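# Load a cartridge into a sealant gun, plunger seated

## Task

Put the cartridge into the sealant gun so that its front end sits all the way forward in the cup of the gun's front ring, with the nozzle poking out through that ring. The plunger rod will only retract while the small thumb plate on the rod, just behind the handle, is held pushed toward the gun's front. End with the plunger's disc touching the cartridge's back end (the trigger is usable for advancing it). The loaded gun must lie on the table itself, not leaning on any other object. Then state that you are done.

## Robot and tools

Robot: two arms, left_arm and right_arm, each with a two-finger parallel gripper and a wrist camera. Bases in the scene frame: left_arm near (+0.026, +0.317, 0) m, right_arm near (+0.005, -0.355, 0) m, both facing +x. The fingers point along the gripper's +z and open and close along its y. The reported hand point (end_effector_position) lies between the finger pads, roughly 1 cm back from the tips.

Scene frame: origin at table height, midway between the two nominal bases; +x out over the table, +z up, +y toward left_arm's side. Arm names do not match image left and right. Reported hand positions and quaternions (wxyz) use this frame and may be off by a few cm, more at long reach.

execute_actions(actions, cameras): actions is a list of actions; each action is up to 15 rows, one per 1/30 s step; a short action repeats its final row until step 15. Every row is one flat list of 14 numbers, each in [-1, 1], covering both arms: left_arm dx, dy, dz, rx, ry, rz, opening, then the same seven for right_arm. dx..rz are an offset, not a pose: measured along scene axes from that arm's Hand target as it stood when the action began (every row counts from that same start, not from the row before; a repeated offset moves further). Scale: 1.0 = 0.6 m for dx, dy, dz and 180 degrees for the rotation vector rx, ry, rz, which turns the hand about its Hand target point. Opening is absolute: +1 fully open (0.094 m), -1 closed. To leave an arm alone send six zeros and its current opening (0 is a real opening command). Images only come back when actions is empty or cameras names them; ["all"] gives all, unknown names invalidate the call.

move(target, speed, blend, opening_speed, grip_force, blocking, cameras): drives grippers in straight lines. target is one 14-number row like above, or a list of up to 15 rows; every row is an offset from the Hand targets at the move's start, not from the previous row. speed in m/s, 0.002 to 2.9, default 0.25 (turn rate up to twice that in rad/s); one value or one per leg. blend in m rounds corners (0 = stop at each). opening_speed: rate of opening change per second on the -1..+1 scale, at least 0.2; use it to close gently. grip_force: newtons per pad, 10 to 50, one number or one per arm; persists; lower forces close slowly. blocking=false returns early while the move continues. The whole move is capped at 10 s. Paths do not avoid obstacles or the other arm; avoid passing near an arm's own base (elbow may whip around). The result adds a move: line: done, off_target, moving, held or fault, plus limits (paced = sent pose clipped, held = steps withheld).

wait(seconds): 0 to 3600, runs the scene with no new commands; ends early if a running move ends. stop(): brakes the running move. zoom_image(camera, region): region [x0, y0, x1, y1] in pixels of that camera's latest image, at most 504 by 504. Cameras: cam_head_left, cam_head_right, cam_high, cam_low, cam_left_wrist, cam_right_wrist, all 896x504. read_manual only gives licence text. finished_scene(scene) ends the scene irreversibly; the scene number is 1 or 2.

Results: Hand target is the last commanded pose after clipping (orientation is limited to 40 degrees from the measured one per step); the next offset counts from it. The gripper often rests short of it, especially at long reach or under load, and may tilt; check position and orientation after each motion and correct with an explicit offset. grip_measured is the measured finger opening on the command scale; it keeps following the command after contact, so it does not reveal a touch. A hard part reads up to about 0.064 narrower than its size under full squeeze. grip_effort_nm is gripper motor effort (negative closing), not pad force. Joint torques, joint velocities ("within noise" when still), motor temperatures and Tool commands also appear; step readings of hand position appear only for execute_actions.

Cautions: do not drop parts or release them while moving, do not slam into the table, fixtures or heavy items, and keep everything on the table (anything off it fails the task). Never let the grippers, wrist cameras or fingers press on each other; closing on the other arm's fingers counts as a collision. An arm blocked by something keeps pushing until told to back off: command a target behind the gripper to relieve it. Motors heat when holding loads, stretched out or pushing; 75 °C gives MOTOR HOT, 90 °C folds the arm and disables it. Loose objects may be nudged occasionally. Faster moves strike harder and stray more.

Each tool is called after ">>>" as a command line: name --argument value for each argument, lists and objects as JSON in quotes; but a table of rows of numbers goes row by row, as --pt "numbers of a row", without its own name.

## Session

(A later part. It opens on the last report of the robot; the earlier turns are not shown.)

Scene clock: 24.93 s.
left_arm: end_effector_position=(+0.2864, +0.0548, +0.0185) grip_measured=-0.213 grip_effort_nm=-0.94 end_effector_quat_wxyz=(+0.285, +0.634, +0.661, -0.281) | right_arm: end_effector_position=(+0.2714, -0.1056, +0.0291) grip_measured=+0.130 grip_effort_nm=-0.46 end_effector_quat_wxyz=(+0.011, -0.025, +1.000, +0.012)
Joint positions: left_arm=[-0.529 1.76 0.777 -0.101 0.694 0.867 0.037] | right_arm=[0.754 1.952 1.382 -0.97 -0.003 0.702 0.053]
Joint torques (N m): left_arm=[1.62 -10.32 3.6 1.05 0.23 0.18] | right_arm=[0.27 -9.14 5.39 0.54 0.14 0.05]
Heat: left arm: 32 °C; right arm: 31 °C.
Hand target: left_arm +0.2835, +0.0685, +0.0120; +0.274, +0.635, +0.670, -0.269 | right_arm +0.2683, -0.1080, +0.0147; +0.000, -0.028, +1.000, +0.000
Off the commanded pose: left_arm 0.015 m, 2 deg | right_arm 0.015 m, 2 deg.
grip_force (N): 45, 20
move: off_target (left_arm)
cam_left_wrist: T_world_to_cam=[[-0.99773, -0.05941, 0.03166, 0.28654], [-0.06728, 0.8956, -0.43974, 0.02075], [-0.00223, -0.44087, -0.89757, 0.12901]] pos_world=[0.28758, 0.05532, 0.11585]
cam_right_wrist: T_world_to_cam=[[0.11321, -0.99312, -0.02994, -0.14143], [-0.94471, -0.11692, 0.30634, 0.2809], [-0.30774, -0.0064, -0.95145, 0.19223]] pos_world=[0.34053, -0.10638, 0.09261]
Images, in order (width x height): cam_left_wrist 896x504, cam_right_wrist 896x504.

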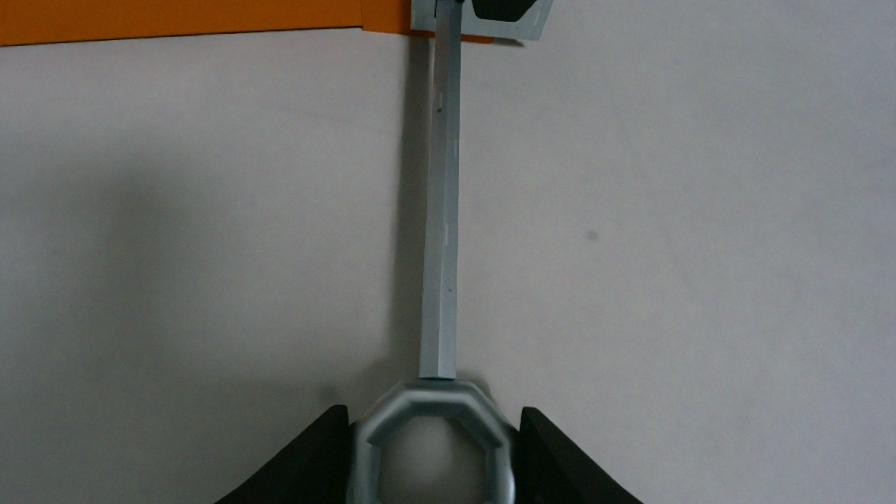

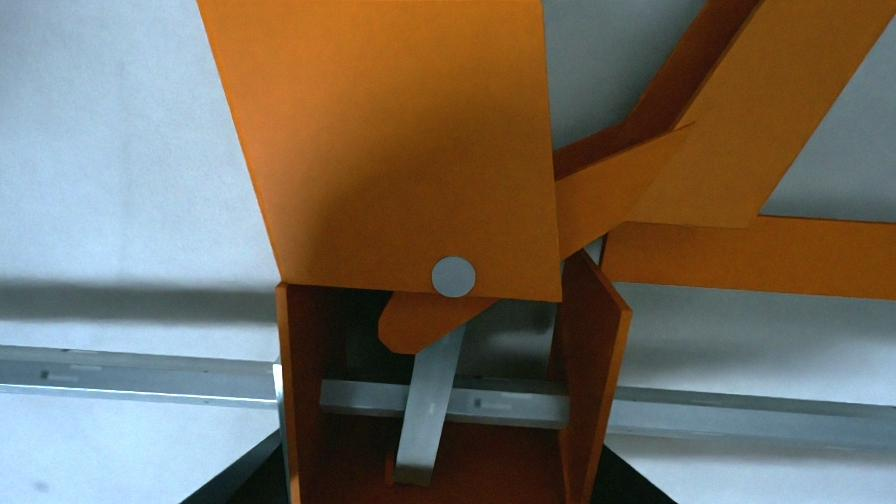

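>>> move --target '[-0.0075,0.1333,0,0,0,0,-0.35,0,0,0,0,0,0,0.06]' --speed 0.06 --cameras '["cam_right_wrist","cam_left_wrist","cam_low"]'

Scene clock: 27.10 s.
left_arm: end_effector_position=(+0.2836, +0.1325, +0.0167) grip_measured=-0.213 grip_effort_nm=-0.94 end_effector_quat_wxyz=(+0.289, +0.629, +0.663, -0.286) | right_arm: end_effector_position=(+0.2762, -0.0989, +0.0303) grip_measured=+0.130 grip_effort_nm=-0.46 end_effector_quat_wxyz=(+0.024, -0.027, +0.999, +0.020)
Joint positions: left_arm=[-0.261 1.702 0.719 -0.323 0.805 1.189 0.037] | right_arm=[0.761 1.952 1.386 -0.941 0.003 0.705 0.053]
Joint torques (N m): left_arm=[2.48 -9.85 4.14 0.32 0.14 0.4] | right_arm=[-0.36 -9.24 5.29 0.3 0.08 0.02]
Motor temperatures (°C): left_arm=[23 33 31 25 23 22 24] | right_arm=[24 31 30 30 22 21 25]
Heat: left arm: 33 °C; right arm: 31 °C.
Hand target: left_arm +0.2791, +0.1485, +0.0121; +0.274, +0.635, +0.670, -0.269 | right_arm +0.2683, -0.1081, +0.0146; +0.000, -0.028, +1.000, +0.000
Off the commanded pose: left_arm 0.017 m, 3 deg | right_arm 0.020 m, 4 deg.
grip_force (N): 45, 20
move: off_target (left_arm)
cam_left_wrist: T_world_to_cam=[[-0.99701, -0.06727, 0.038, 0.28914], [-0.07718, 0.8888, -0.45176, -0.04591], [-0.00339, -0.45334, -0.89133, 0.16343]] pos_world=[0.28529, 0.13435, 0.11394]
cam_right_wrist: T_world_to_cam=[[0.1181, -0.992, -0.04457, -0.13607], [-0.95202, -0.12587, 0.27894, 0.28778], [-0.28232, 0.00949, -0.95927, 0.18962]] pos_world=[0.34358, -0.10056, 0.09555]
Images, in order (width x height): cam_low 896x504, cam_left_wrist 896x504, cam_right_wrist 896x504.

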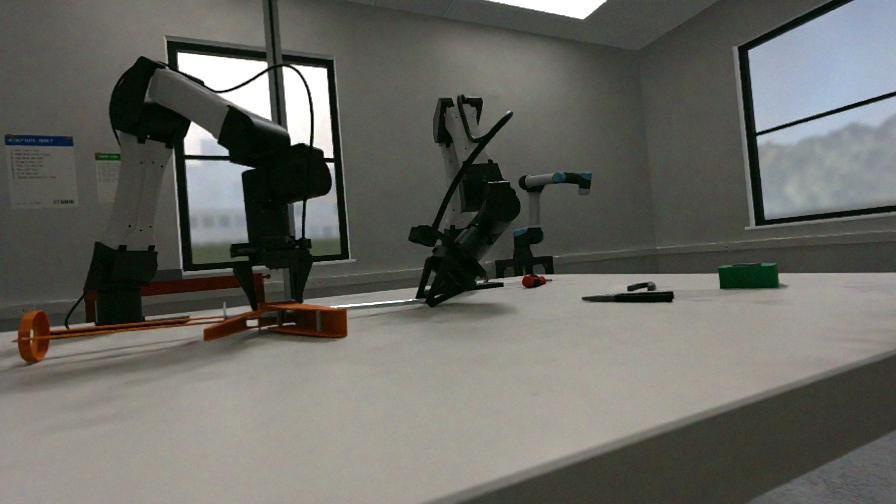

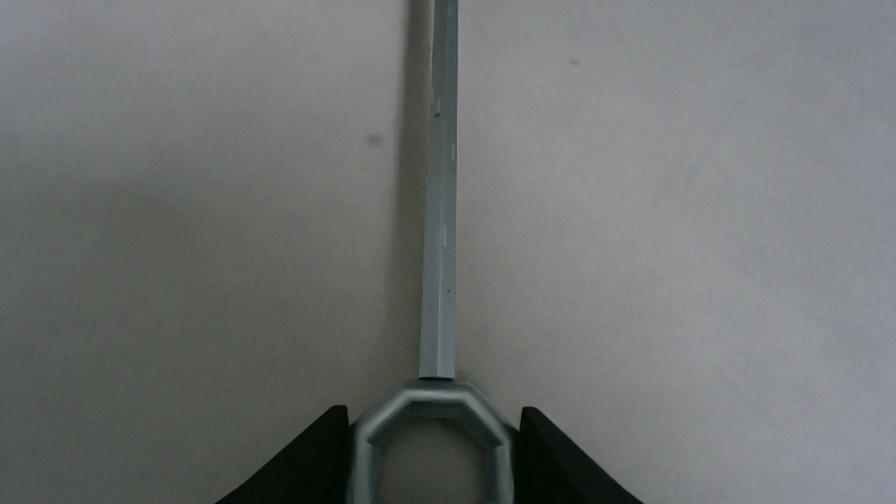

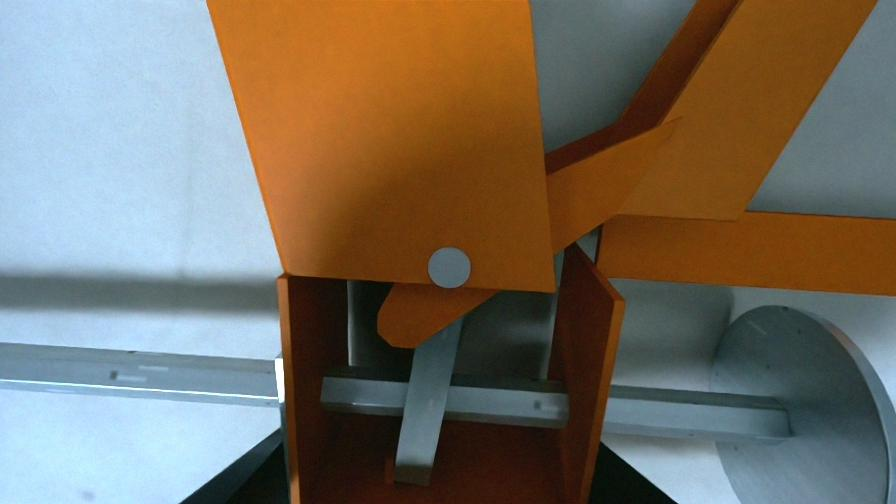

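>>> move --target '[-0.0019,0.033,0,0,0,0,-0.35,0,0,0,0,0,0,0.06]' --speed 0.05 --cameras '["cam_right_wrist"]'

Scene clock: 28.30 s.
left_arm: end_effector_position=(+0.2818, +0.1517, +0.0168) grip_measured=-0.213 grip_effort_nm=-0.94 end_effector_quat_wxyz=(+0.292, +0.627, +0.662, -0.290) | right_arm: end_effector_position=(+0.2769, -0.0982, +0.0309) grip_measured=+0.130 grip_effort_nm=-0.46 end_effector_quat_wxyz=(+0.025, -0.027, +0.999, +0.021)
Joint positions: left_arm=[-0.185 1.702 0.719 -0.398 0.832 1.294 0.037] | right_arm=[0.761 1.952 1.388 -0.941 0.003 0.705 0.053]
Joint torques (N m): left_arm=[2.69 -9.59 4.7 0.12 0.01 0.44] | right_arm=[-0.35 -9.26 5.05 0.3 0.09 0.02]
Heat: left arm: 33 °C; right arm: 32 °C.
Hand target: left_arm +0.2780, +0.1683, +0.0121; +0.274, +0.635, +0.670, -0.269 | right_arm +0.2683, -0.1080, +0.0147; +0.000, -0.028, +1.000, +0.000
Off the commanded pose: left_arm 0.018 m, 3 deg | right_arm 0.021 m, 4 deg.
grip_force (N): 45, 20
move: off_target (left_arm)
cam_right_wrist: T_world_to_cam=[[0.11815, -0.99191, -0.04638, -0.13544], [-0.95264, -0.12641, 0.27657, 0.28859], [-0.2802, 0.01151, -0.95987, 0.19007]] pos_world=[0.34418, -0.10005, 0.09635]

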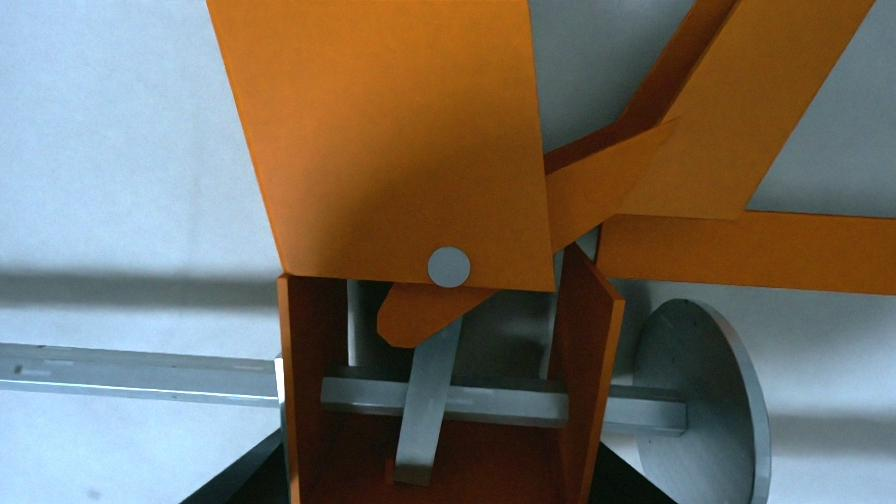

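>>> move --target '[-0.0009,0.014,0,0,0,0,-0.35,0,0,0,0,0,0,0.06]' --speed 0.04 --cameras '["cam_right_wrist"]'

Scene clock: 29.27 s.
left_arm: end_effector_position=(+0.2800, +0.1601, +0.0169) grip_measured=-0.213 grip_effort_nm=-0.94 end_effector_quat_wxyz=(+0.293, +0.625, +0.662, -0.292) | right_arm: end_effector_position=(+0.2766, -0.0974, +0.0312) grip_measured=+0.130 grip_effort_nm=-0.46 end_effector_quat_wxyz=(+0.026, -0.028, +0.999, +0.022)
Joint positions: left_arm=[-0.15 1.702 0.719 -0.435 0.842 1.341 0.037] | right_arm=[0.764 1.952 1.389 -0.941 0.003 0.705 0.053]
Joint torques (N m): left_arm=[2.69 -9.36 5.03 0.04 -0.02 0.41] | right_arm=[-0.54 -9.25 4.94 0.31 0.08 0.02]
Heat: left arm: 33 °C; right arm: 32 °C.
Hand target: left_arm +0.2775, +0.1767, +0.0121; +0.274, +0.635, +0.670, -0.269 | right_arm +0.2683, -0.1080, +0.0147; +0.000, -0.028, +1.000, +0.000
Off the commanded pose: left_arm 0.017 m, 4 deg | right_arm 0.021 m, 4 deg.
grip_force (N): 45, 20
move: off_target (left_arm)
cam_right_wrist: T_world_to_cam=[[0.12053, -0.99159, -0.04715, -0.13509], [-0.95257, -0.12889, 0.27568, 0.28804], [-0.27944, 0.01169, -0.96009, 0.19011]] pos_world=[0.34379, -0.09905, 0.09675]

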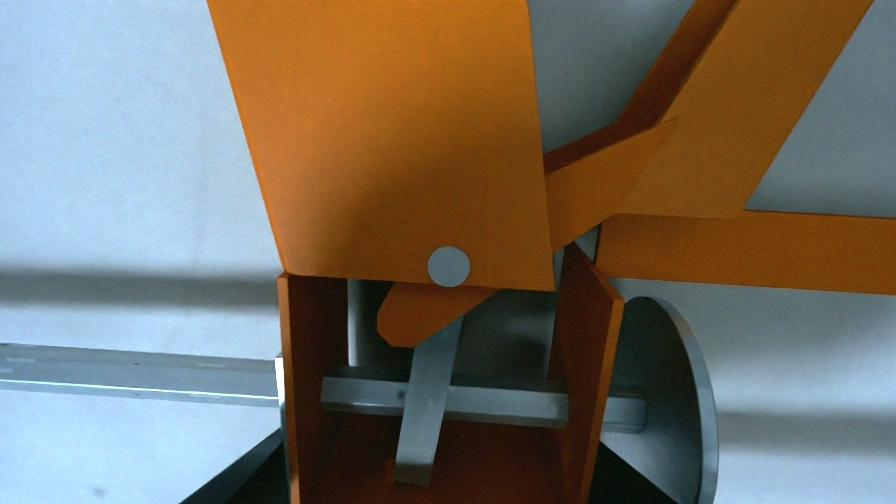

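>>> move --target '[0.001,-0.02,0,0,0,0,-0.35,0,0,0,0,0,0,0.06]' --speed 0.05

>>> move --target '[0,0,0,0,0,0,-0.35,0,0,0,0,0,0,0.45]' --opening_speed 0.8

>>> move --target '[0,0,0,0,0,0,-0.35,0.01,0.012,0.1,0,0,0,0.9]' --speed 0.1 --opening_speed 1.5 --cameras '["cam_right_wrist","cam_left_wrist"]'

Scene clock: 30.43 s.
left_arm: end_effector_position=(+0.2794, +0.1590, +0.0163) grip_measured=-0.213 grip_effort_nm=-0.94 end_effector_quat_wxyz=(+0.287, +0.625, +0.666, -0.289) | right_arm: end_effector_position=(+0.2766, -0.0974, +0.0312) grip_measured=+0.130 grip_effort_nm=-0.46 end_effector_quat_wxyz=(+0.026, -0.028, +0.999, +0.022)
Joint positions: left_arm=[-0.161 1.697 0.719 -0.434 0.828 1.322 0.037] | right_arm=[0.764 1.952 1.389 -0.941 0.003 0.705 0.053]
Joint torques (N m): left_arm=[-0.46 -9.01 4.83 0.53 0.02 0.09] | right_arm=[-0.53 -9.29 4.96 0.3 0.09 0.03]
Heat: left arm: 33 °C; right arm: 32 °C.
Hand target: left_arm +0.2780, +0.1647, +0.0121; +0.274, +0.635, +0.670, -0.269 | right_arm +0.2683, -0.1080, +0.0147; +0.000, -0.028, +1.000, +0.000
Off the commanded pose: left_arm 0.007 m, 3 deg | right_arm 0.021 m, 4 deg.
grip_force (N): 45, 20
move: off_target (left_arm)

Scene clock: 31.23 s.
left_arm: end_effector_position=(+0.2794, +0.1590, +0.0161) grip_measured=-0.213 grip_effort_nm=-0.94 end_effector_quat_wxyz=(+0.286, +0.625, +0.667, -0.289) | right_arm: end_effector_position=(+0.2759, -0.0920, +0.0315) grip_measured=+0.447 grip_effort_nm=0.17 end_effector_quat_wxyz=(+0.022, -0.029, +0.999, +0.035)
Joint positions: left_arm=[-0.162 1.697 0.719 -0.434 0.826 1.321 0.037] | right_arm=[0.764 1.952 1.389 -0.928 -0.023 0.704 0.068]
Joint torques (N m): left_arm=[-0.49 -8.94 4.81 0.51 0.06 0.09] | right_arm=[-0.5 -9.28 5.07 0.19 0.34 0.02]
Heat: left arm: 33 °C; right arm: 32 °C.
Hand target: left_arm +0.2780, +0.1647, +0.0121; +0.274, +0.635, +0.670, -0.269 | right_arm +0.2683, -0.1079, +0.0147; +0.000, -0.028, +1.000, +0.001
Off the commanded pose: left_arm 0.007 m, 3 deg | right_arm 0.024 m, 5 deg.
grip_force (N): 45, 20
move: done

Scene clock: 32.70 s.
left_arm: end_effector_position=(+0.2796, +0.1592, +0.0161) grip_measured=-0.213 grip_effort_nm=-0.94 end_effector_quat_wxyz=(+0.286, +0.625, +0.667, -0.288) | right_arm: end_effector_position=(+0.2676, -0.0989, +0.0703) grip_measured=+0.898 grip_effort_nm=0.13 end_effector_quat_wxyz=(-0.006, -0.032, +0.999, +0.005)
Joint positions: left_arm=[-0.162 1.696 0.719 -0.434 0.825 1.321 0.037] | right_arm=[0.769 1.952 1.551 -1.173 -0.015 0.702 0.089]
Joint torques (N m): left_arm=[-0.51 -8.95 4.85 0.53 0.07 0.08] | right_arm=[-0.84 -11.58 9.96 0.09 0.26 0.08]
Heat: left arm: 33 °C; right arm: 32 °C.
Hand target: left_arm +0.2780, +0.1647, +0.0121; +0.274, +0.635, +0.670, -0.269 | right_arm +0.2744, -0.1008, +0.0747; +0.000, -0.028, +1.000, +0.000
Off the commanded pose: left_arm 0.007 m, 3 deg | right_arm 0.008 m, 1 deg.
grip_force (N): 45, 20
move: done
cam_left_wrist: T_world_to_cam=[[-0.99609, -0.07455, 0.04735, 0.28763], [-0.0879, 0.88874, -0.4499, -0.06725], [-0.00855, -0.45231, -0.89182, 0.17629]] pos_world=[0.28211, 0.16094, 0.11335]
cam_right_wrist: T_world_to_cam=[[0.12733, -0.99167, -0.01949, -0.13737], [-0.93221, -0.12636, 0.33914, 0.25883], [-0.33878, -0.02502, -0.94053, 0.23595]] pos_world=[0.33871, -0.09761, 0.13147]
Images, in order (width x height): cam_left_wrist 896x504, cam_right_wrist 896x504.

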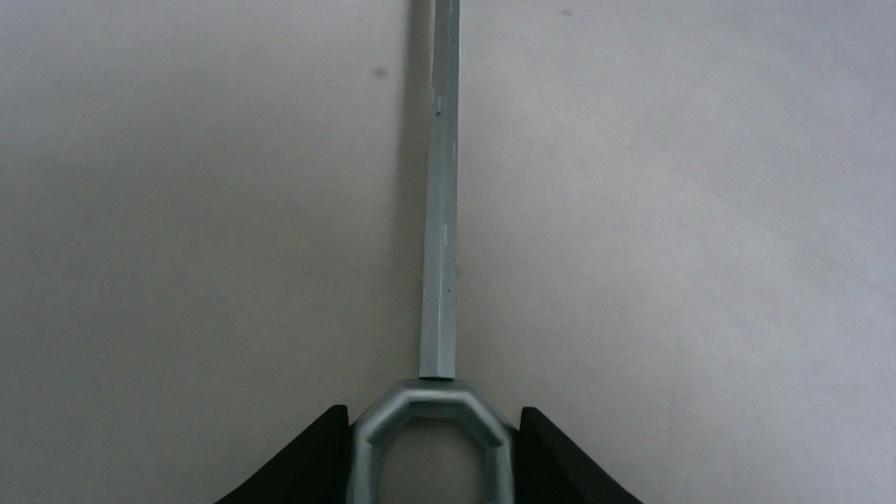

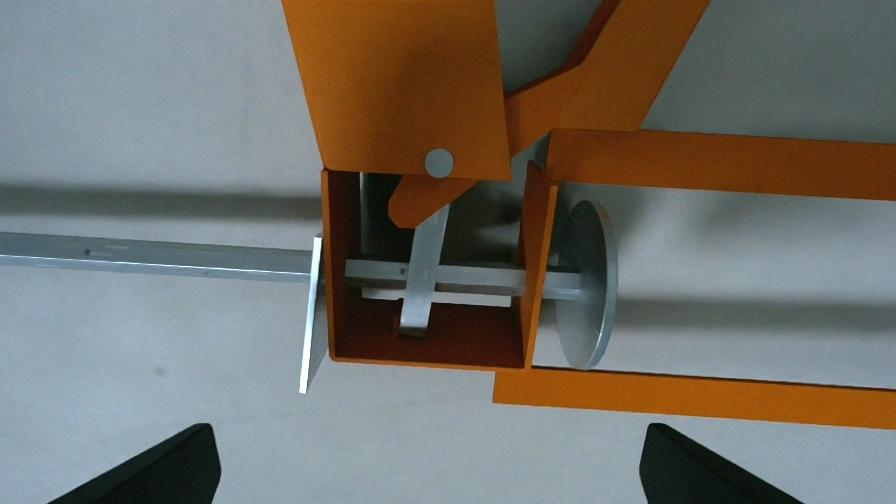

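>>> move --target '[0,0,0,0,0,0,-0.35,-0.007,-0.012,-0.03,0,0,0,1.0]' --speed 0.1 --cameras '["cam_right_wrist"]'

Scene clock: 34.30 s.
left_arm: end_effector_position=(+0.2796, +0.1592, +0.0161) grip_measured=-0.213 grip_effort_nm=-0.94 end_effector_quat_wxyz=(+0.286, +0.625, +0.667, -0.288) | right_arm: end_effector_position=(+0.2661, -0.1023, +0.0576) grip_measured=+0.998 grip_effort_nm=0.13 end_effector_quat_wxyz=(-0.007, -0.030, +1.000, +0.003)
Joint positions: left_arm=[-0.162 1.696 0.719 -0.434 0.825 1.321 0.037] | right_arm=[0.765 1.952 1.5 -1.126 -0.015 0.702 0.094]
Joint torques (N m): left_arm=[-0.5 -8.85 4.88 0.53 0.09 0.09] | right_arm=[-1.06 -13.19 5.34 0.44 0.27 0.02]
Heat: left arm: 34 °C; right arm: 33 °C.
Hand target: left_arm +0.2780, +0.1647, +0.0121; +0.274, +0.635, +0.670, -0.269 | right_arm +0.2701, -0.1081, +0.0566; +0.000, -0.028, +1.000, +0.000
Off the commanded pose: left_arm 0.007 m, 3 deg | right_arm 0.007 m, 1 deg.
grip_force (N): 45, 20
move: done
cam_right_wrist: T_world_to_cam=[[0.12353, -0.9922, -0.01663, -0.14003], [-0.93175, -0.12173, 0.3421, 0.2615], [-0.34146, -0.02676, -0.93952, 0.2239]] pos_world=[0.3374, -0.10111, 0.11857]

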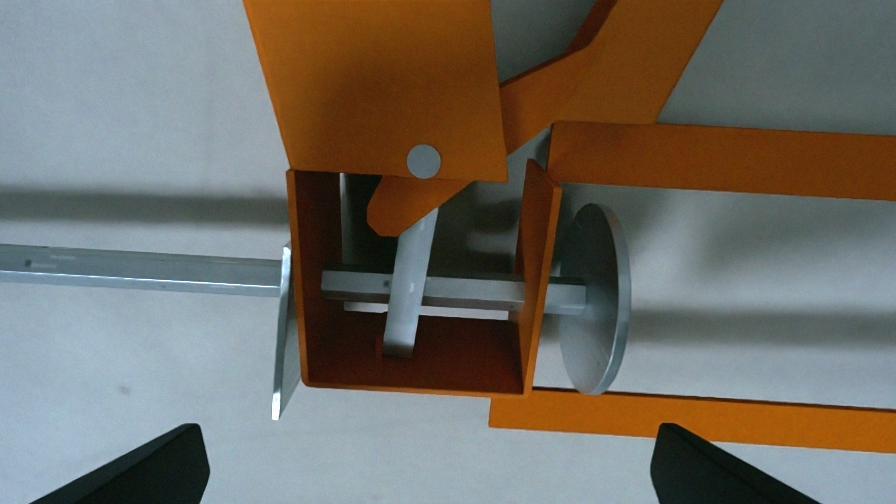

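>>> move --target '[0,0,0,0,0,0,-0.35,0.001,0,-0.07,0,0,0,1.0]' --speed 0.1 --cameras '["cam_right_wrist"]'

Scene clock: 58.27 s.
left_arm: end_effector_position=(+0.2800, +0.1594, +0.0160) grip_measured=-0.213 grip_effort_nm=-0.94 end_effector_quat_wxyz=(+0.287, +0.626, +0.666, -0.286) | right_arm: end_effector_position=(+0.2633, -0.1058, +0.0366) grip_measured=+0.998 grip_effort_nm=0.13 end_effector_quat_wxyz=(-0.005, -0.030, +1.000, +0.003)
Joint positions: left_arm=[-0.162 1.696 0.719 -0.432 0.823 1.322 0.037] | right_arm=[0.765 1.952 1.414 -1.036 -0.011 0.702 0.094]
Joint torques (N m): left_arm=[-0.46 -9.03 5 0.5 0.1 0.07] | right_arm=[-1.14 -8.75 3 1.12 0.23 0.01]
Motor temperatures (°C): left_arm=[23 35 31 24 22 22 24] | right_arm=[24 38 30 30 22 21 25]
Heat: left arm: 35 °C; right arm: 38 °C.
Hand target: left_arm +0.2781, +0.1647, +0.0121; +0.274, +0.635, +0.670, -0.269 | right_arm +0.2706, -0.1081, +0.0146; +0.000, -0.028, +1.000, +0.000
Off the commanded pose: left_arm 0.007 m, 3 deg | right_arm 0.023 m, 1 deg.
grip_force (N): 45, 20
move: off_target (right_arm)
cam_right_wrist: T_world_to_cam=[[0.12354, -0.99221, -0.01619, -0.1436], [-0.93348, -0.12173, 0.33735, 0.26621], [-0.33669, -0.02656, -0.94124, 0.20186]] pos_world=[0.33421, -0.10472, 0.09787]

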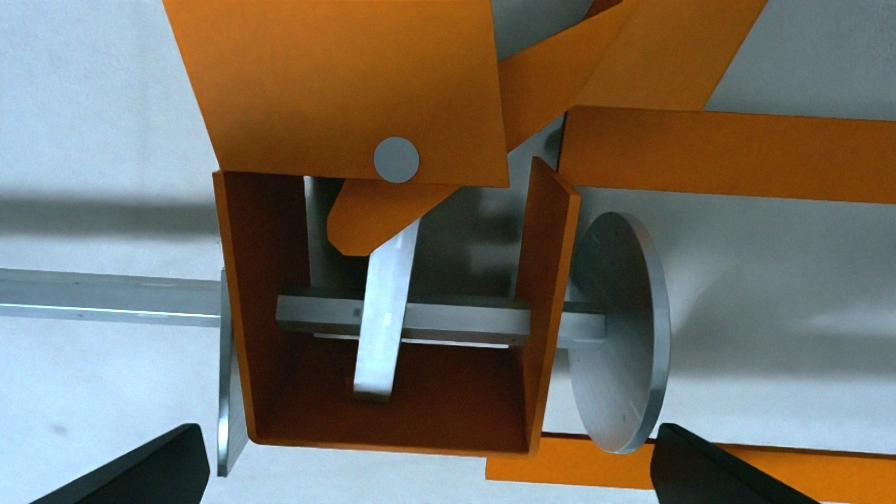

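>>> move --target '[0,0,0,0,0,0,-0.35,0.008,-0.005,-0.002,0,0,0,1.0]' --speed 0.08 --cameras '["cam_right_wrist"]'

Scene clock: 58.90 s.
left_arm: end_effector_position=(+0.2800, +0.1594, +0.0160) grip_measured=-0.213 grip_effort_nm=-0.94 end_effector_quat_wxyz=(+0.287, +0.626, +0.666, -0.286) | right_arm: end_effector_position=(+0.2635, -0.1061, +0.0366) grip_measured=+0.998 grip_effort_nm=0.13 end_effector_quat_wxyz=(-0.005, -0.030, +1.000, +0.003)
Joint positions: left_arm=[-0.162 1.696 0.719 -0.432 0.823 1.322 0.037] | right_arm=[0.764 1.952 1.414 -1.036 -0.011 0.702 0.094]
Joint torques (N m): left_arm=[-0.5 -8.84 4.85 0.51 0.1 0.06] | right_arm=[-2.36 -8.21 3.43 1.14 0.23 -0.14]
Heat: left arm: 35 °C; right arm: 38 °C.
Hand target: left_arm +0.2781, +0.1647, +0.0121; +0.274, +0.635, +0.670, -0.269 | right_arm +0.2754, -0.1110, +0.0134; +0.000, -0.028, +1.000, +0.000
Off the commanded pose: left_arm 0.007 m, 3 deg | right_arm 0.026 m, 1 deg.
grip_force (N): 45, 20
move: off_target (right_arm)
cam_right_wrist: T_world_to_cam=[[0.12246, -0.99234, -0.01619, -0.14369], [-0.93362, -0.12072, 0.33731, 0.2666], [-0.33668, -0.02619, -0.94125, 0.20199]] pos_world=[0.3345, -0.10511, 0.09787]

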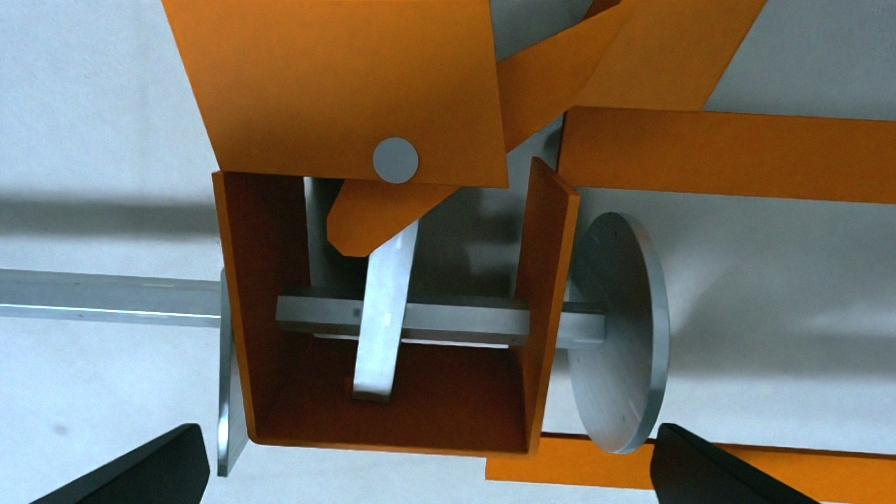

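>>> move --pt "0 0 0 0 0 0 -0.35 0.006 0 0.055 0 0 0 1.0" --pt "0 0 0 0 0 0 -0.35 0.006 0.001 0.0 0 0 0 1.0" --speed 0.12 --cameras '["cam_right_wrist"]'

Scene clock: 60.80 s.
left_arm: end_effector_position=(+0.2800, +0.1594, +0.0160) grip_measured=-0.213 grip_effort_nm=-0.94 end_effector_quat_wxyz=(+0.287, +0.626, +0.666, -0.286) | right_arm: end_effector_position=(+0.2791, -0.1057, +0.0264) grip_measured=+0.998 grip_effort_nm=0.13 end_effector_quat_wxyz=(+0.006, -0.026, +1.000, +0.013)
Joint positions: left_arm=[-0.162 1.696 0.719 -0.432 0.823 1.322 0.037] | right_arm=[0.736 1.98 1.411 -0.975 -0.011 0.682 0.094]
Joint torques (N m): left_arm=[-0.47 -8.94 4.82 0.51 0.1 0.06] | right_arm=[-0.32 -9.76 5.65 0.52 0.23 0]
Heat: left arm: 35 °C; right arm: 38 °C.
Hand target: left_arm +0.2781, +0.1647, +0.0121; +0.274, +0.635, +0.670, -0.269 | right_arm +0.2791, -0.1104, +0.0134; +0.000, -0.028, +1.000, +0.000
Off the commanded pose: left_arm 0.007 m, 3 deg | right_arm 0.014 m, 2 deg.
grip_force (N): 45, 20
move: off_target (right_arm)
cam_right_wrist: T_world_to_cam=[[0.11544, -0.99275, -0.03335, -0.14299], [-0.94166, -0.12006, 0.31443, 0.28751], [-0.31616, -0.0049, -0.94869, 0.19446]] pos_world=[0.34872, -0.10648, 0.08931]

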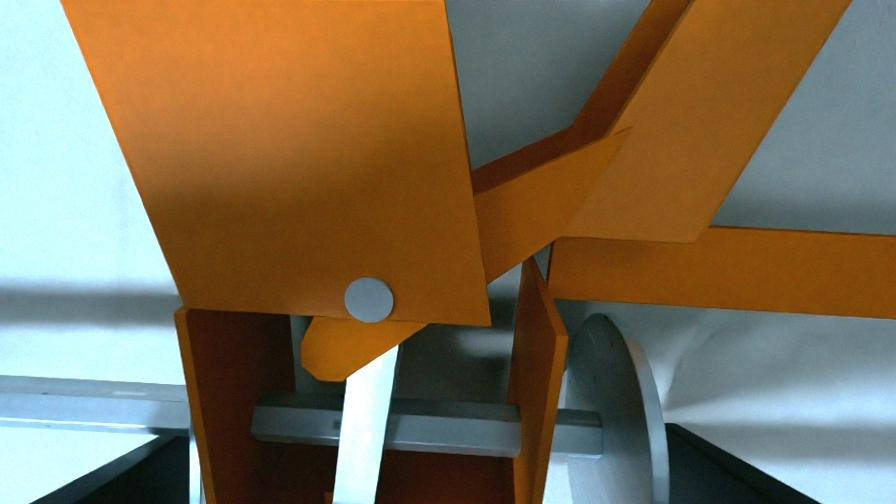

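>>> move --target '[0,0,0,0,0,0,-0.35,0,0,0,0,0,0,0.55]' --opening_speed 0.3 --grip_force '[45,25]' --cameras '["cam_right_wrist"]'

Scene clock: 62.77 s.
left_arm: end_effector_position=(+0.2799, +0.1594, +0.0160) grip_measured=-0.213 grip_effort_nm=-0.94 end_effector_quat_wxyz=(+0.287, +0.626, +0.666, -0.286) | right_arm: end_effector_position=(+0.2804, -0.1013, +0.0266) grip_measured=+0.555 grip_effort_nm=-0.23 end_effector_quat_wxyz=(+0.008, -0.028, +0.999, +0.023)
Joint positions: left_arm=[-0.162 1.696 0.719 -0.433 0.823 1.322 0.037] | right_arm=[0.736 1.98 1.411 -0.96 -0.025 0.679 0.073]
Joint torques (N m): left_arm=[-0.46 -8.87 4.81 0.51 0.1 0.07] | right_arm=[-0.29 -9.78 5.68 0.38 0.37 0.03]
Heat: left arm: 36 °C; right arm: 38 °C.
Hand target: left_arm +0.2780, +0.1647, +0.0121; +0.274, +0.635, +0.670, -0.269 | right_arm +0.2791, -0.1104, +0.0134; +0.000, -0.028, +1.000, +0.000
Off the commanded pose: left_arm 0.007 m, 3 deg | right_arm 0.016 m, 3 deg.
grip_force (N): 45, 25
move: done
cam_right_wrist: T_world_to_cam=[[0.11904, -0.99144, -0.05356, -0.13913], [-0.94201, -0.12982, 0.30947, 0.28853], [-0.31377, 0.01362, -0.9494, 0.19624]] pos_world=[0.34993, -0.10315, 0.08957]

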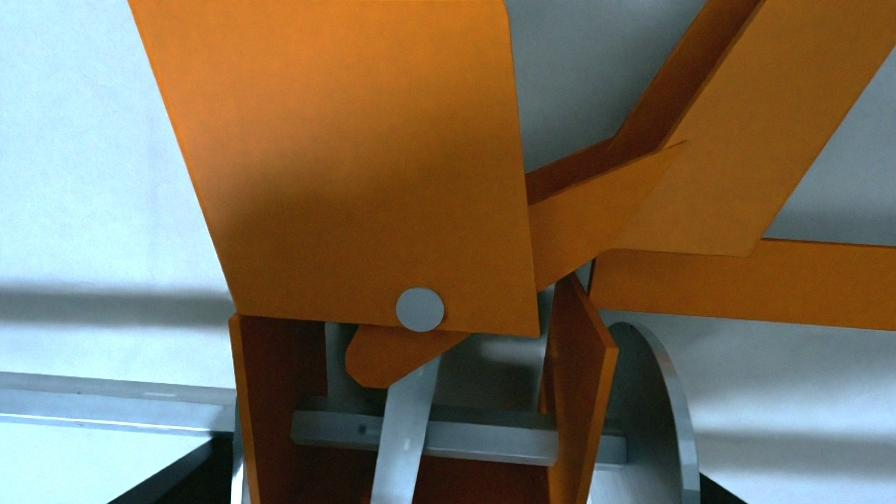

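>>> move --target '[0,0,0,0,0,0,-0.35,0,0,0,0,0,0,0.3]' --opening_speed 0.3 --grip_force '[45,30]' --cameras '["cam_right_wrist"]'

Scene clock: 64.10 s.
left_arm: end_effector_position=(+0.2792, +0.1598, +0.0160) grip_measured=-0.213 grip_effort_nm=-0.94 end_effector_quat_wxyz=(+0.285, +0.626, +0.667, -0.286) | right_arm: end_effector_position=(+0.2796, -0.1044, +0.0264) grip_measured=+0.305 grip_effort_nm=-0.27 end_effector_quat_wxyz=(+0.007, -0.035, +0.999, +0.016)
Joint positions: left_arm=[-0.162 1.694 0.719 -0.438 0.82 1.323 0.037] | right_arm=[0.736 1.98 1.411 -0.97 -0.015 0.664 0.061]
Joint torques (N m): left_arm=[-0.5 -8.62 4.86 0.57 0.11 0.07] | right_arm=[-0.32 -9.78 5.59 0.48 0.27 0.17]
Heat: left arm: 35 °C; right arm: 38 °C.
Hand target: left_arm +0.2780, +0.1647, +0.0121; +0.274, +0.635, +0.670, -0.269 | right_arm +0.2791, -0.1104, +0.0134; +0.000, -0.028, +1.000, +0.000
Off the commanded pose: left_arm 0.006 m, 3 deg | right_arm 0.014 m, 2 deg.
grip_force (N): 45, 30
move: done
cam_right_wrist: T_world_to_cam=[[0.13295, -0.99035, -0.03902, -0.14621], [-0.93989, -0.13847, 0.31213, 0.2858], [-0.31452, -0.00482, -0.94924, 0.19427]] pos_world=[0.34916, -0.10428, 0.0895]

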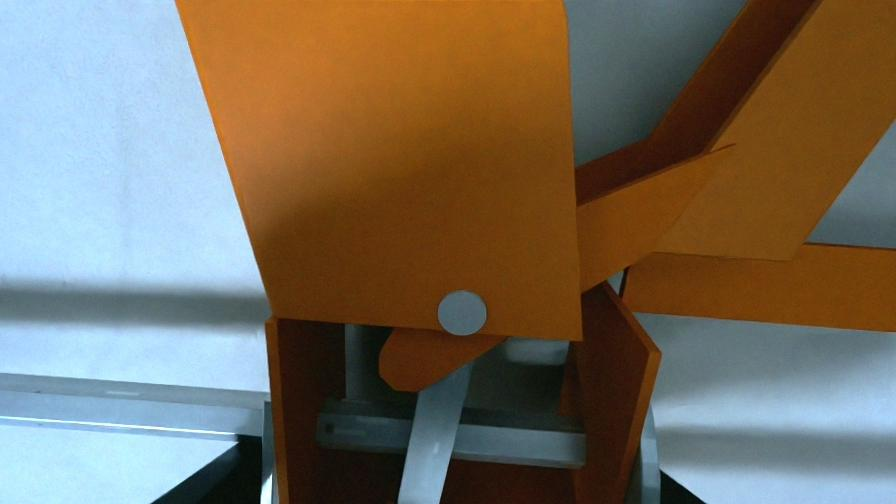

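>>> move --target '[0,0,0,0,0,0,-0.35,0,0,0,0,0,0,0.15]' --opening_speed 0.3 --grip_force '[45,30]' --cameras '["cam_right_wrist"]'

Scene clock: 64.97 s.
left_arm: end_effector_position=(+0.2787, +0.1599, +0.0159) grip_measured=-0.213 grip_effort_nm=-0.94 end_effector_quat_wxyz=(+0.285, +0.627, +0.666, -0.286) | right_arm: end_effector_position=(+0.2794, -0.1056, +0.0263) grip_measured=+0.191 grip_effort_nm=-0.61 end_effector_quat_wxyz=(+0.007, -0.036, +0.999, +0.013)
Joint positions: left_arm=[-0.162 1.694 0.719 -0.441 0.82 1.328 0.037] | right_arm=[0.736 1.98 1.411 -0.974 -0.011 0.661 0.056]
Joint torques (N m): left_arm=[-0.54 -8.65 4.86 0.6 0.12 0.01] | right_arm=[-0.32 -9.85 5.61 0.51 0.22 0.21]
Heat: left arm: 35 °C; right arm: 38 °C.
Hand target: left_arm +0.2781, +0.1647, +0.0121; +0.274, +0.635, +0.670, -0.269 | right_arm +0.2791, -0.1103, +0.0135; +0.000, -0.028, +1.000, +0.001
Off the commanded pose: left_arm 0.006 m, 3 deg | right_arm 0.014 m, 2 deg.
grip_force (N): 45, 30
move: done
cam_right_wrist: T_world_to_cam=[[0.13625, -0.99012, -0.03319, -0.14843], [-0.93937, -0.13977, 0.31312, 0.28509], [-0.31467, -0.01149, -0.94913, 0.19334]] pos_world=[0.34886, -0.1049, 0.08931]

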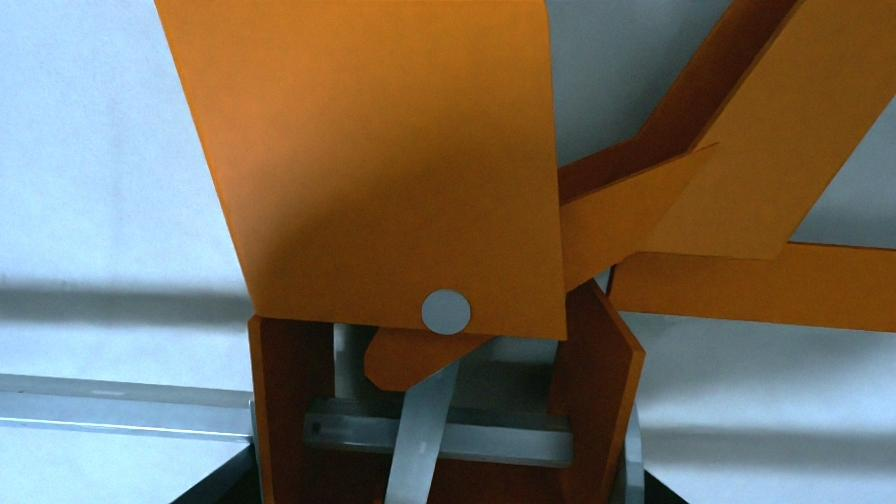

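>>> move --target '[0,0,0,0,0,0,-0.35,0,0,0,0,0,0,0.6]' --opening_speed 0.8 --grip_force '[45,50]'

>>> move --pt "0 0 0 0 0 0 -0.35 0 0 0.12 0 0 0 0.6" --pt "0 0 0 0 0 0 -0.35 -0.03 -0.2 0.22 0 0 0 0.6" --speed 0.25 --blend 0.02 --cameras '["cam_right_wrist","cam_head_right"]'

Scene clock: 66.13 s.
left_arm: end_effector_position=(+0.2784, +0.1599, +0.0160) grip_measured=-0.213 grip_effort_nm=-0.94 end_effector_quat_wxyz=(+0.284, +0.627, +0.666, -0.287) | right_arm: end_effector_position=(+0.2802, -0.1048, +0.0263) grip_measured=+0.598 grip_effort_nm=0.13 end_effector_quat_wxyz=(+0.009, -0.034, +0.999, +0.014)
Joint positions: left_arm=[-0.162 1.693 0.719 -0.443 0.82 1.328 0.037] | right_arm=[0.736 1.98 1.411 -0.97 -0.011 0.666 0.075]
Joint torques (N m): left_arm=[-0.53 -8.57 4.85 0.6 0.12 0.02] | right_arm=[-0.35 -9.88 5.63 0.47 0.22 0.16]
Heat: left arm: 35 °C; right arm: 38 °C.
Hand target: left_arm +0.2781, +0.1647, +0.0121; +0.274, +0.635, +0.670, -0.269 | right_arm +0.2792, -0.1103, +0.0135; +0.000, -0.028, +1.000, +0.001
Off the commanded pose: left_arm 0.006 m, 3 deg | right_arm 0.014 m, 2 deg.
grip_force (N): 45, 50
move: done

Scene clock: 67.87 s.
left_arm: end_effector_position=(+0.2784, +0.1599, +0.0160) grip_measured=-0.213 grip_effort_nm=-0.94 end_effector_quat_wxyz=(+0.284, +0.627, +0.666, -0.287) | right_arm: end_effector_position=(+0.2675, -0.2224, +0.1457) grip_measured=+0.598 grip_effort_nm=0.13 end_effector_quat_wxyz=(+0.006, -0.027, +1.000, +0.009)
Joint positions: left_arm=[-0.162 1.693 0.719 -0.443 0.82 1.328 0.037] | right_arm=[0.465 1.637 1.463 -1.378 -0.01 0.408 0.075]
Joint torques (N m): left_arm=[-0.51 -8.51 4.89 0.61 0.11 0.03] | right_arm=[-0.75 -10.39 5.38 0.18 0.2 -0.01]
Heat: left arm: 35 °C; right arm: 38 °C.
Hand target: left_arm +0.2781, +0.1647, +0.0121; +0.274, +0.635, +0.670, -0.269 | right_arm +0.2611, -0.2304, +0.1455; +0.000, -0.028, +1.000, +0.000
Off the commanded pose: left_arm 0.006 m, 3 deg | right_arm 0.010 m, 1 deg.
grip_force (N): 45, 50
move: done
cam_right_wrist: T_world_to_cam=[[0.11798, -0.99271, -0.02472, -0.25539], [-0.94143, -0.11974, 0.31523, 0.22499], [-0.31589, -0.01392, -0.94869, 0.30133]] pos_world=[0.33713, -0.22239, 0.20863]
Images, in order (width x height): cam_head_right 896x504, cam_right_wrist 896x504.

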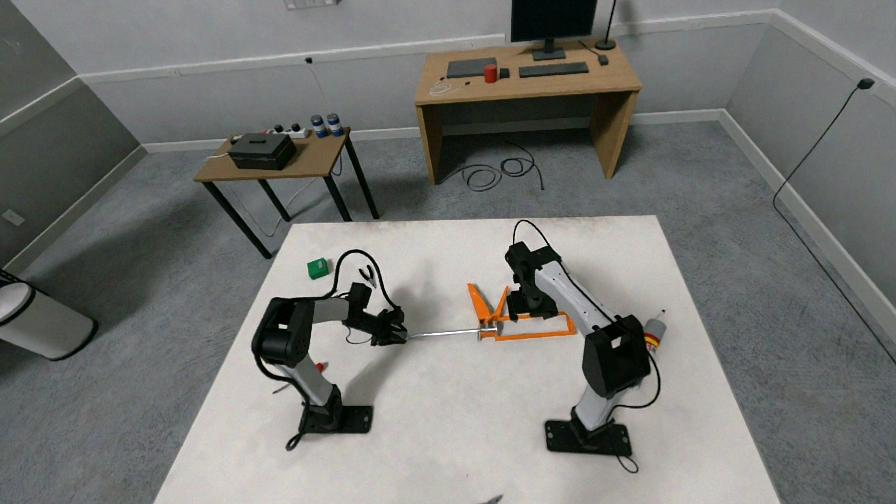

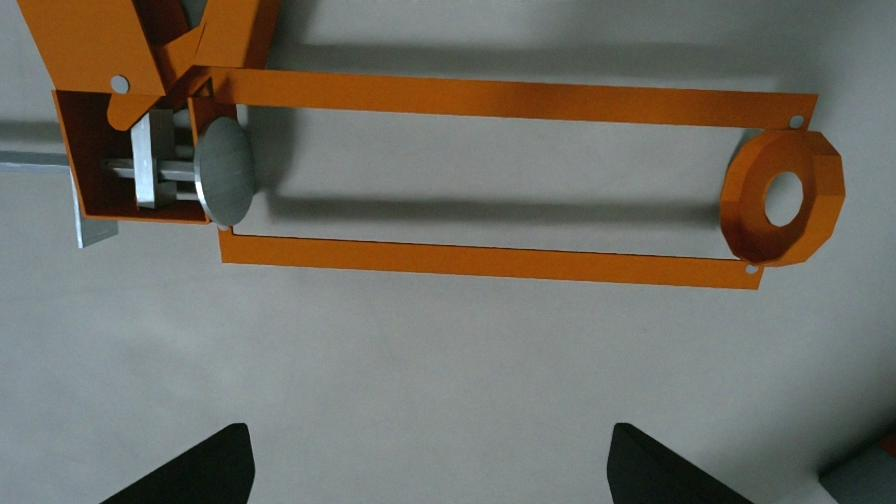

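>>> move --target '[0,0,0,0,0,0,-0.35,-0.0185,-0.53,0.0,0,0,-0.223,1.0]' --speed 0.35 --cameras '["cam_right_wrist","cam_head_right"]'

Scene clock: 70.70 s.
left_arm: end_effector_position=(+0.2784, +0.1599, +0.0160) grip_measured=-0.213 grip_effort_nm=-0.94 end_effector_quat_wxyz=(+0.284, +0.627, +0.666, -0.287) | right_arm: end_effector_position=(+0.2492, -0.5449, +0.1457) grip_measured=+0.998 grip_effort_nm=0.13 end_effector_quat_wxyz=(+0.008, +0.320, +0.947, +0.000)
Joint positions: left_arm=[-0.162 1.693 0.719 -0.443 0.82 1.328 0.037] | right_arm=[-0.663 1.698 1.53 -1.387 -0.006 -0.014 0.094]
Joint torques (N m): left_arm=[-0.51 -8.51 4.86 0.61 0.11 0.02] | right_arm=[-0.31 -7.12 10.03 0.16 0.14 0]
Heat: left arm: 35 °C; right arm: 38 °C.
Hand target: left_arm +0.2781, +0.1647, +0.0121; +0.274, +0.635, +0.670, -0.269 | right_arm +0.2500, -0.5484, +0.1455; +0.000, +0.317, +0.949, +0.000
Off the commanded pose: left_arm 0.006 m, 3 deg | right_arm 0.004 m, 1 deg.
grip_force (N): 45, 50
move: done
cam_right_wrist: T_world_to_cam=[[-0.55401, -0.8324, -0.01393, -0.32011], [-0.79293, 0.5225, 0.31345, 0.48236], [-0.25364, 0.18469, -0.9495, 0.38388]] pos_world=[0.3025, -0.58939, 0.20885]
Images, in order (width x height): cam_head_right 896x504, cam_right_wrist 896x504.

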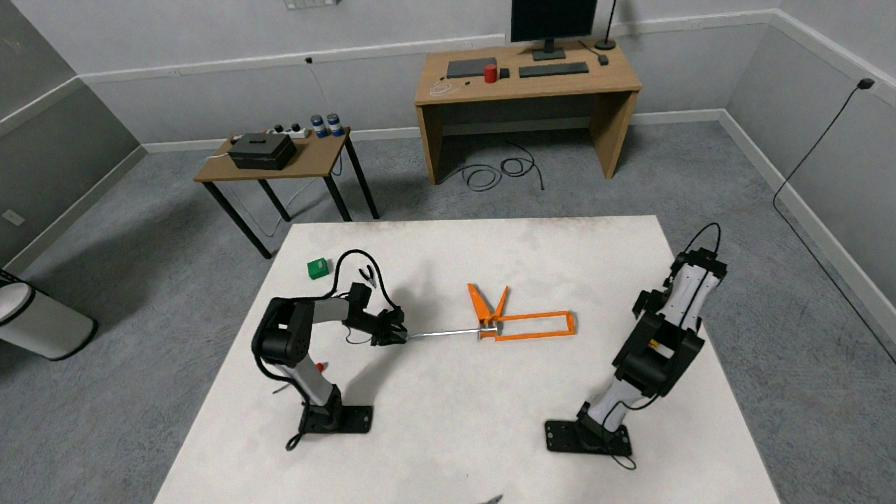

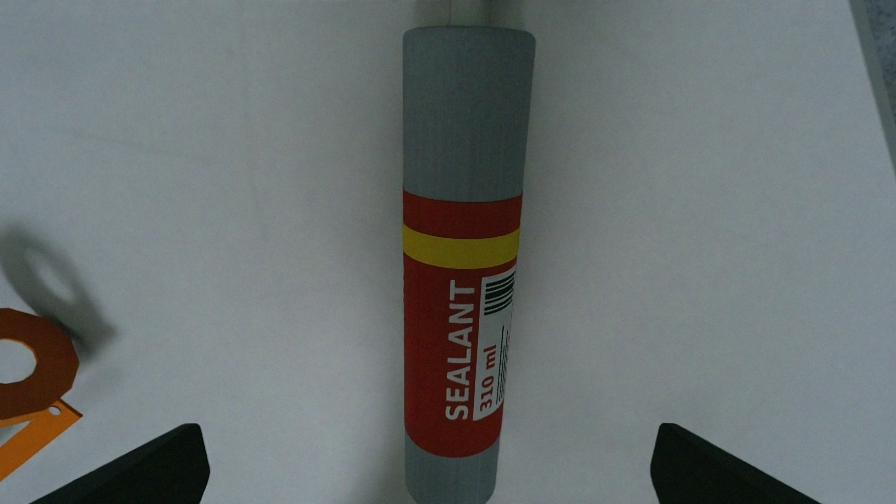

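>>> move --target '[0,0,0,0,0,0,-0.35,-0.015,-0.0035,-0.075,0,0,0.011,1.0]' --speed 0.2 --cameras '["cam_right_wrist"]'

Scene clock: 72.73 s.
left_arm: end_effector_position=(+0.2784, +0.1599, +0.0160) grip_measured=-0.213 grip_effort_nm=-0.94 end_effector_quat_wxyz=(+0.284, +0.627, +0.666, -0.287) | right_arm: end_effector_position=(+0.2444, -0.5487, +0.1069) grip_measured=+0.998 grip_effort_nm=0.13 end_effector_quat_wxyz=(+0.006, +0.301, +0.954, +0.001)
Joint positions: left_arm=[-0.162 1.693 0.719 -0.443 0.82 1.328 0.037] | right_arm=[-0.682 1.698 1.377 -1.239 -0.006 -0.073 0.094]
Joint torques (N m): left_arm=[-0.47 -8.51 4.89 0.62 0.13 0.03] | right_arm=[-0.72 -8.88 5.48 0.49 0.13 -0.02]
Heat: left arm: 34 °C; right arm: 37 °C.
Hand target: left_arm +0.2781, +0.1647, +0.0121; +0.274, +0.635, +0.670, -0.269 | right_arm +0.2409, -0.5505, +0.1004; +0.000, +0.300, +0.954, +0.000
Off the commanded pose: left_arm 0.006 m, 3 deg | right_arm 0.008 m, 1 deg.
grip_force (N): 45, 50
move: done
cam_right_wrist: T_world_to_cam=[[-0.52092, -0.85349, -0.01362, -0.34615], [-0.81154, 0.49024, 0.31792, 0.47901], [-0.26467, 0.17667, -0.94802, 0.34467]] pos_world=[0.29963, -0.59116, 0.16975]

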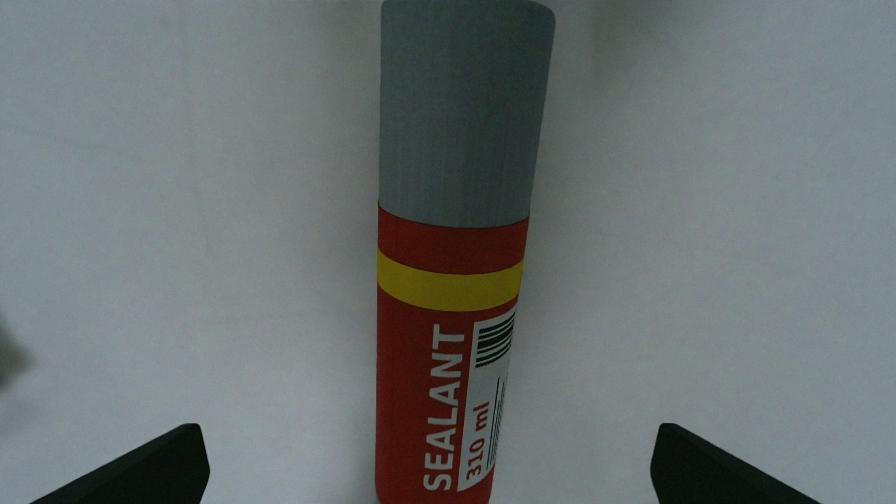

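>>> move --pt "0 0 0 0 0 0 -0.35 -0.0173 0.0078 -0.04 0 0 0 1.0" --pt "0 0 0 0 0 0 -0.35 -0.0173 0.0078 -0.137 0 0 0 1.0" --speed 0.15 --blend 0.01 --cameras '["cam_right_wrist"]'

Scene clock: 74.77 s.
left_arm: end_effector_position=(+0.2784, +0.1599, +0.0160) grip_measured=-0.213 grip_effort_nm=-0.94 end_effector_quat_wxyz=(+0.284, +0.627, +0.666, -0.287) | right_arm: end_effector_position=(+0.2358, -0.5452, +0.0286) grip_measured=+0.998 grip_effort_nm=0.13 end_effector_quat_wxyz=(+0.013, +0.300, +0.954, -0.002)
Joint positions: left_arm=[-0.162 1.693 0.719 -0.443 0.82 1.328 0.037] | right_arm=[-0.691 1.724 1.085 -0.908 -0.006 -0.083 0.094]
Joint torques (N m): left_arm=[-0.51 -8.55 4.9 0.61 0.11 0.01] | right_arm=[-0.83 -7.04 5.27 0.54 0.13 -0.01]
Heat: left arm: 34 °C; right arm: 37 °C.
Hand target: left_arm +0.2781, +0.1647, +0.0121; +0.274, +0.635, +0.670, -0.269 | right_arm +0.2305, -0.5458, +0.0182; +0.000, +0.300, +0.954, +0.000
Off the commanded pose: left_arm 0.006 m, 3 deg | right_arm 0.012 m, 1 deg.
grip_force (N): 45, 50
move: off_target (right_arm)
cam_right_wrist: T_world_to_cam=[[-0.51978, -0.85422, -0.01152, -0.34946], [-0.81539, 0.49205, 0.305, 0.49754], [-0.25486, 0.16792, -0.95228, 0.26055]] pos_world=[0.29045, -0.58708, 0.09234]

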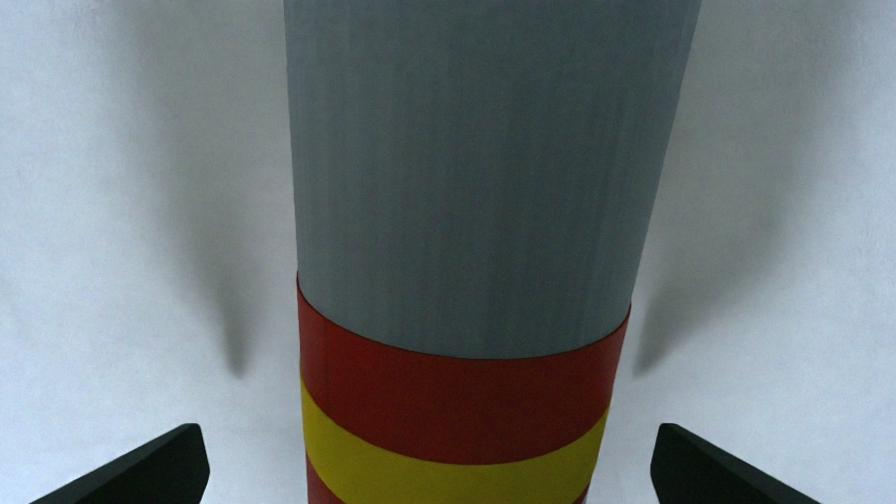

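>>> move --target '[0,0,0,0,0,0,-0.35,-0.005,-0.006,0.028,0,0,0,1.0]' --speed 0.1 --cameras '["cam_right_wrist"]'

Scene clock: 75.90 s.
left_arm: end_effector_position=(+0.2784, +0.1599, +0.0160) grip_measured=-0.213 grip_effort_nm=-0.94 end_effector_quat_wxyz=(+0.284, +0.627, +0.666, -0.287) | right_arm: end_effector_position=(+0.2260, -0.5434, +0.0285) grip_measured=+0.998 grip_effort_nm=0.13 end_effector_quat_wxyz=(-0.004, +0.301, +0.954, +0.005)
Joint positions: left_arm=[-0.162 1.693 0.719 -0.443 0.82 1.328 0.037] | right_arm=[-0.708 1.724 1.085 -0.943 -0.006 -0.099 0.094]
Joint torques (N m): left_arm=[-0.53 -8.55 4.83 0.62 0.12 0.02] | right_arm=[-0.69 -9.36 9.4 0.09 0.14 -0.01]
Heat: left arm: 34 °C; right arm: 37 °C.
Hand target: left_arm +0.2781, +0.1647, +0.0121; +0.274, +0.635, +0.670, -0.269 | right_arm +0.2275, -0.5494, +0.0350; +0.000, +0.300, +0.954, +0.000
Off the commanded pose: left_arm 0.006 m, 3 deg | right_arm 0.009 m, 1 deg.
grip_force (N): 45, 50
move: done
cam_right_wrist: T_world_to_cam=[[-0.52147, -0.85311, -0.01676, -0.35197], [-0.80603, 0.48606, 0.33772, 0.48236], [-0.27997, 0.18962, -0.9411, 0.27486]] pos_world=[0.28221, -0.58684, 0.08987]

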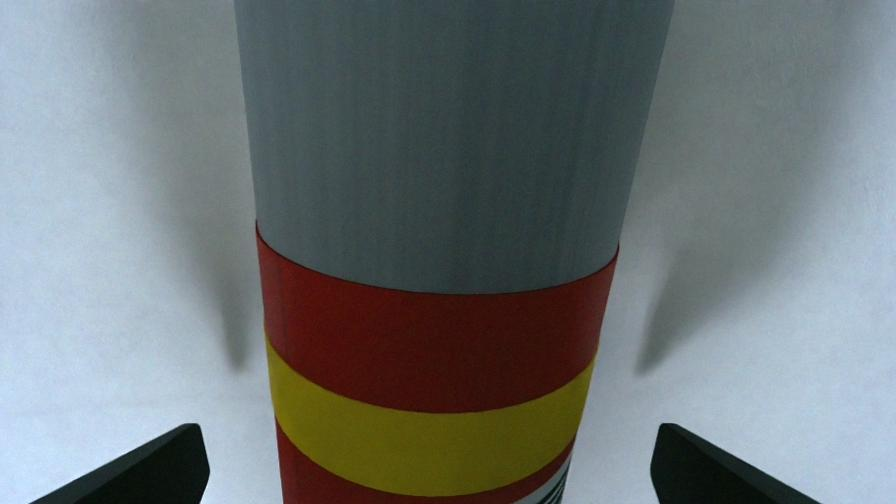

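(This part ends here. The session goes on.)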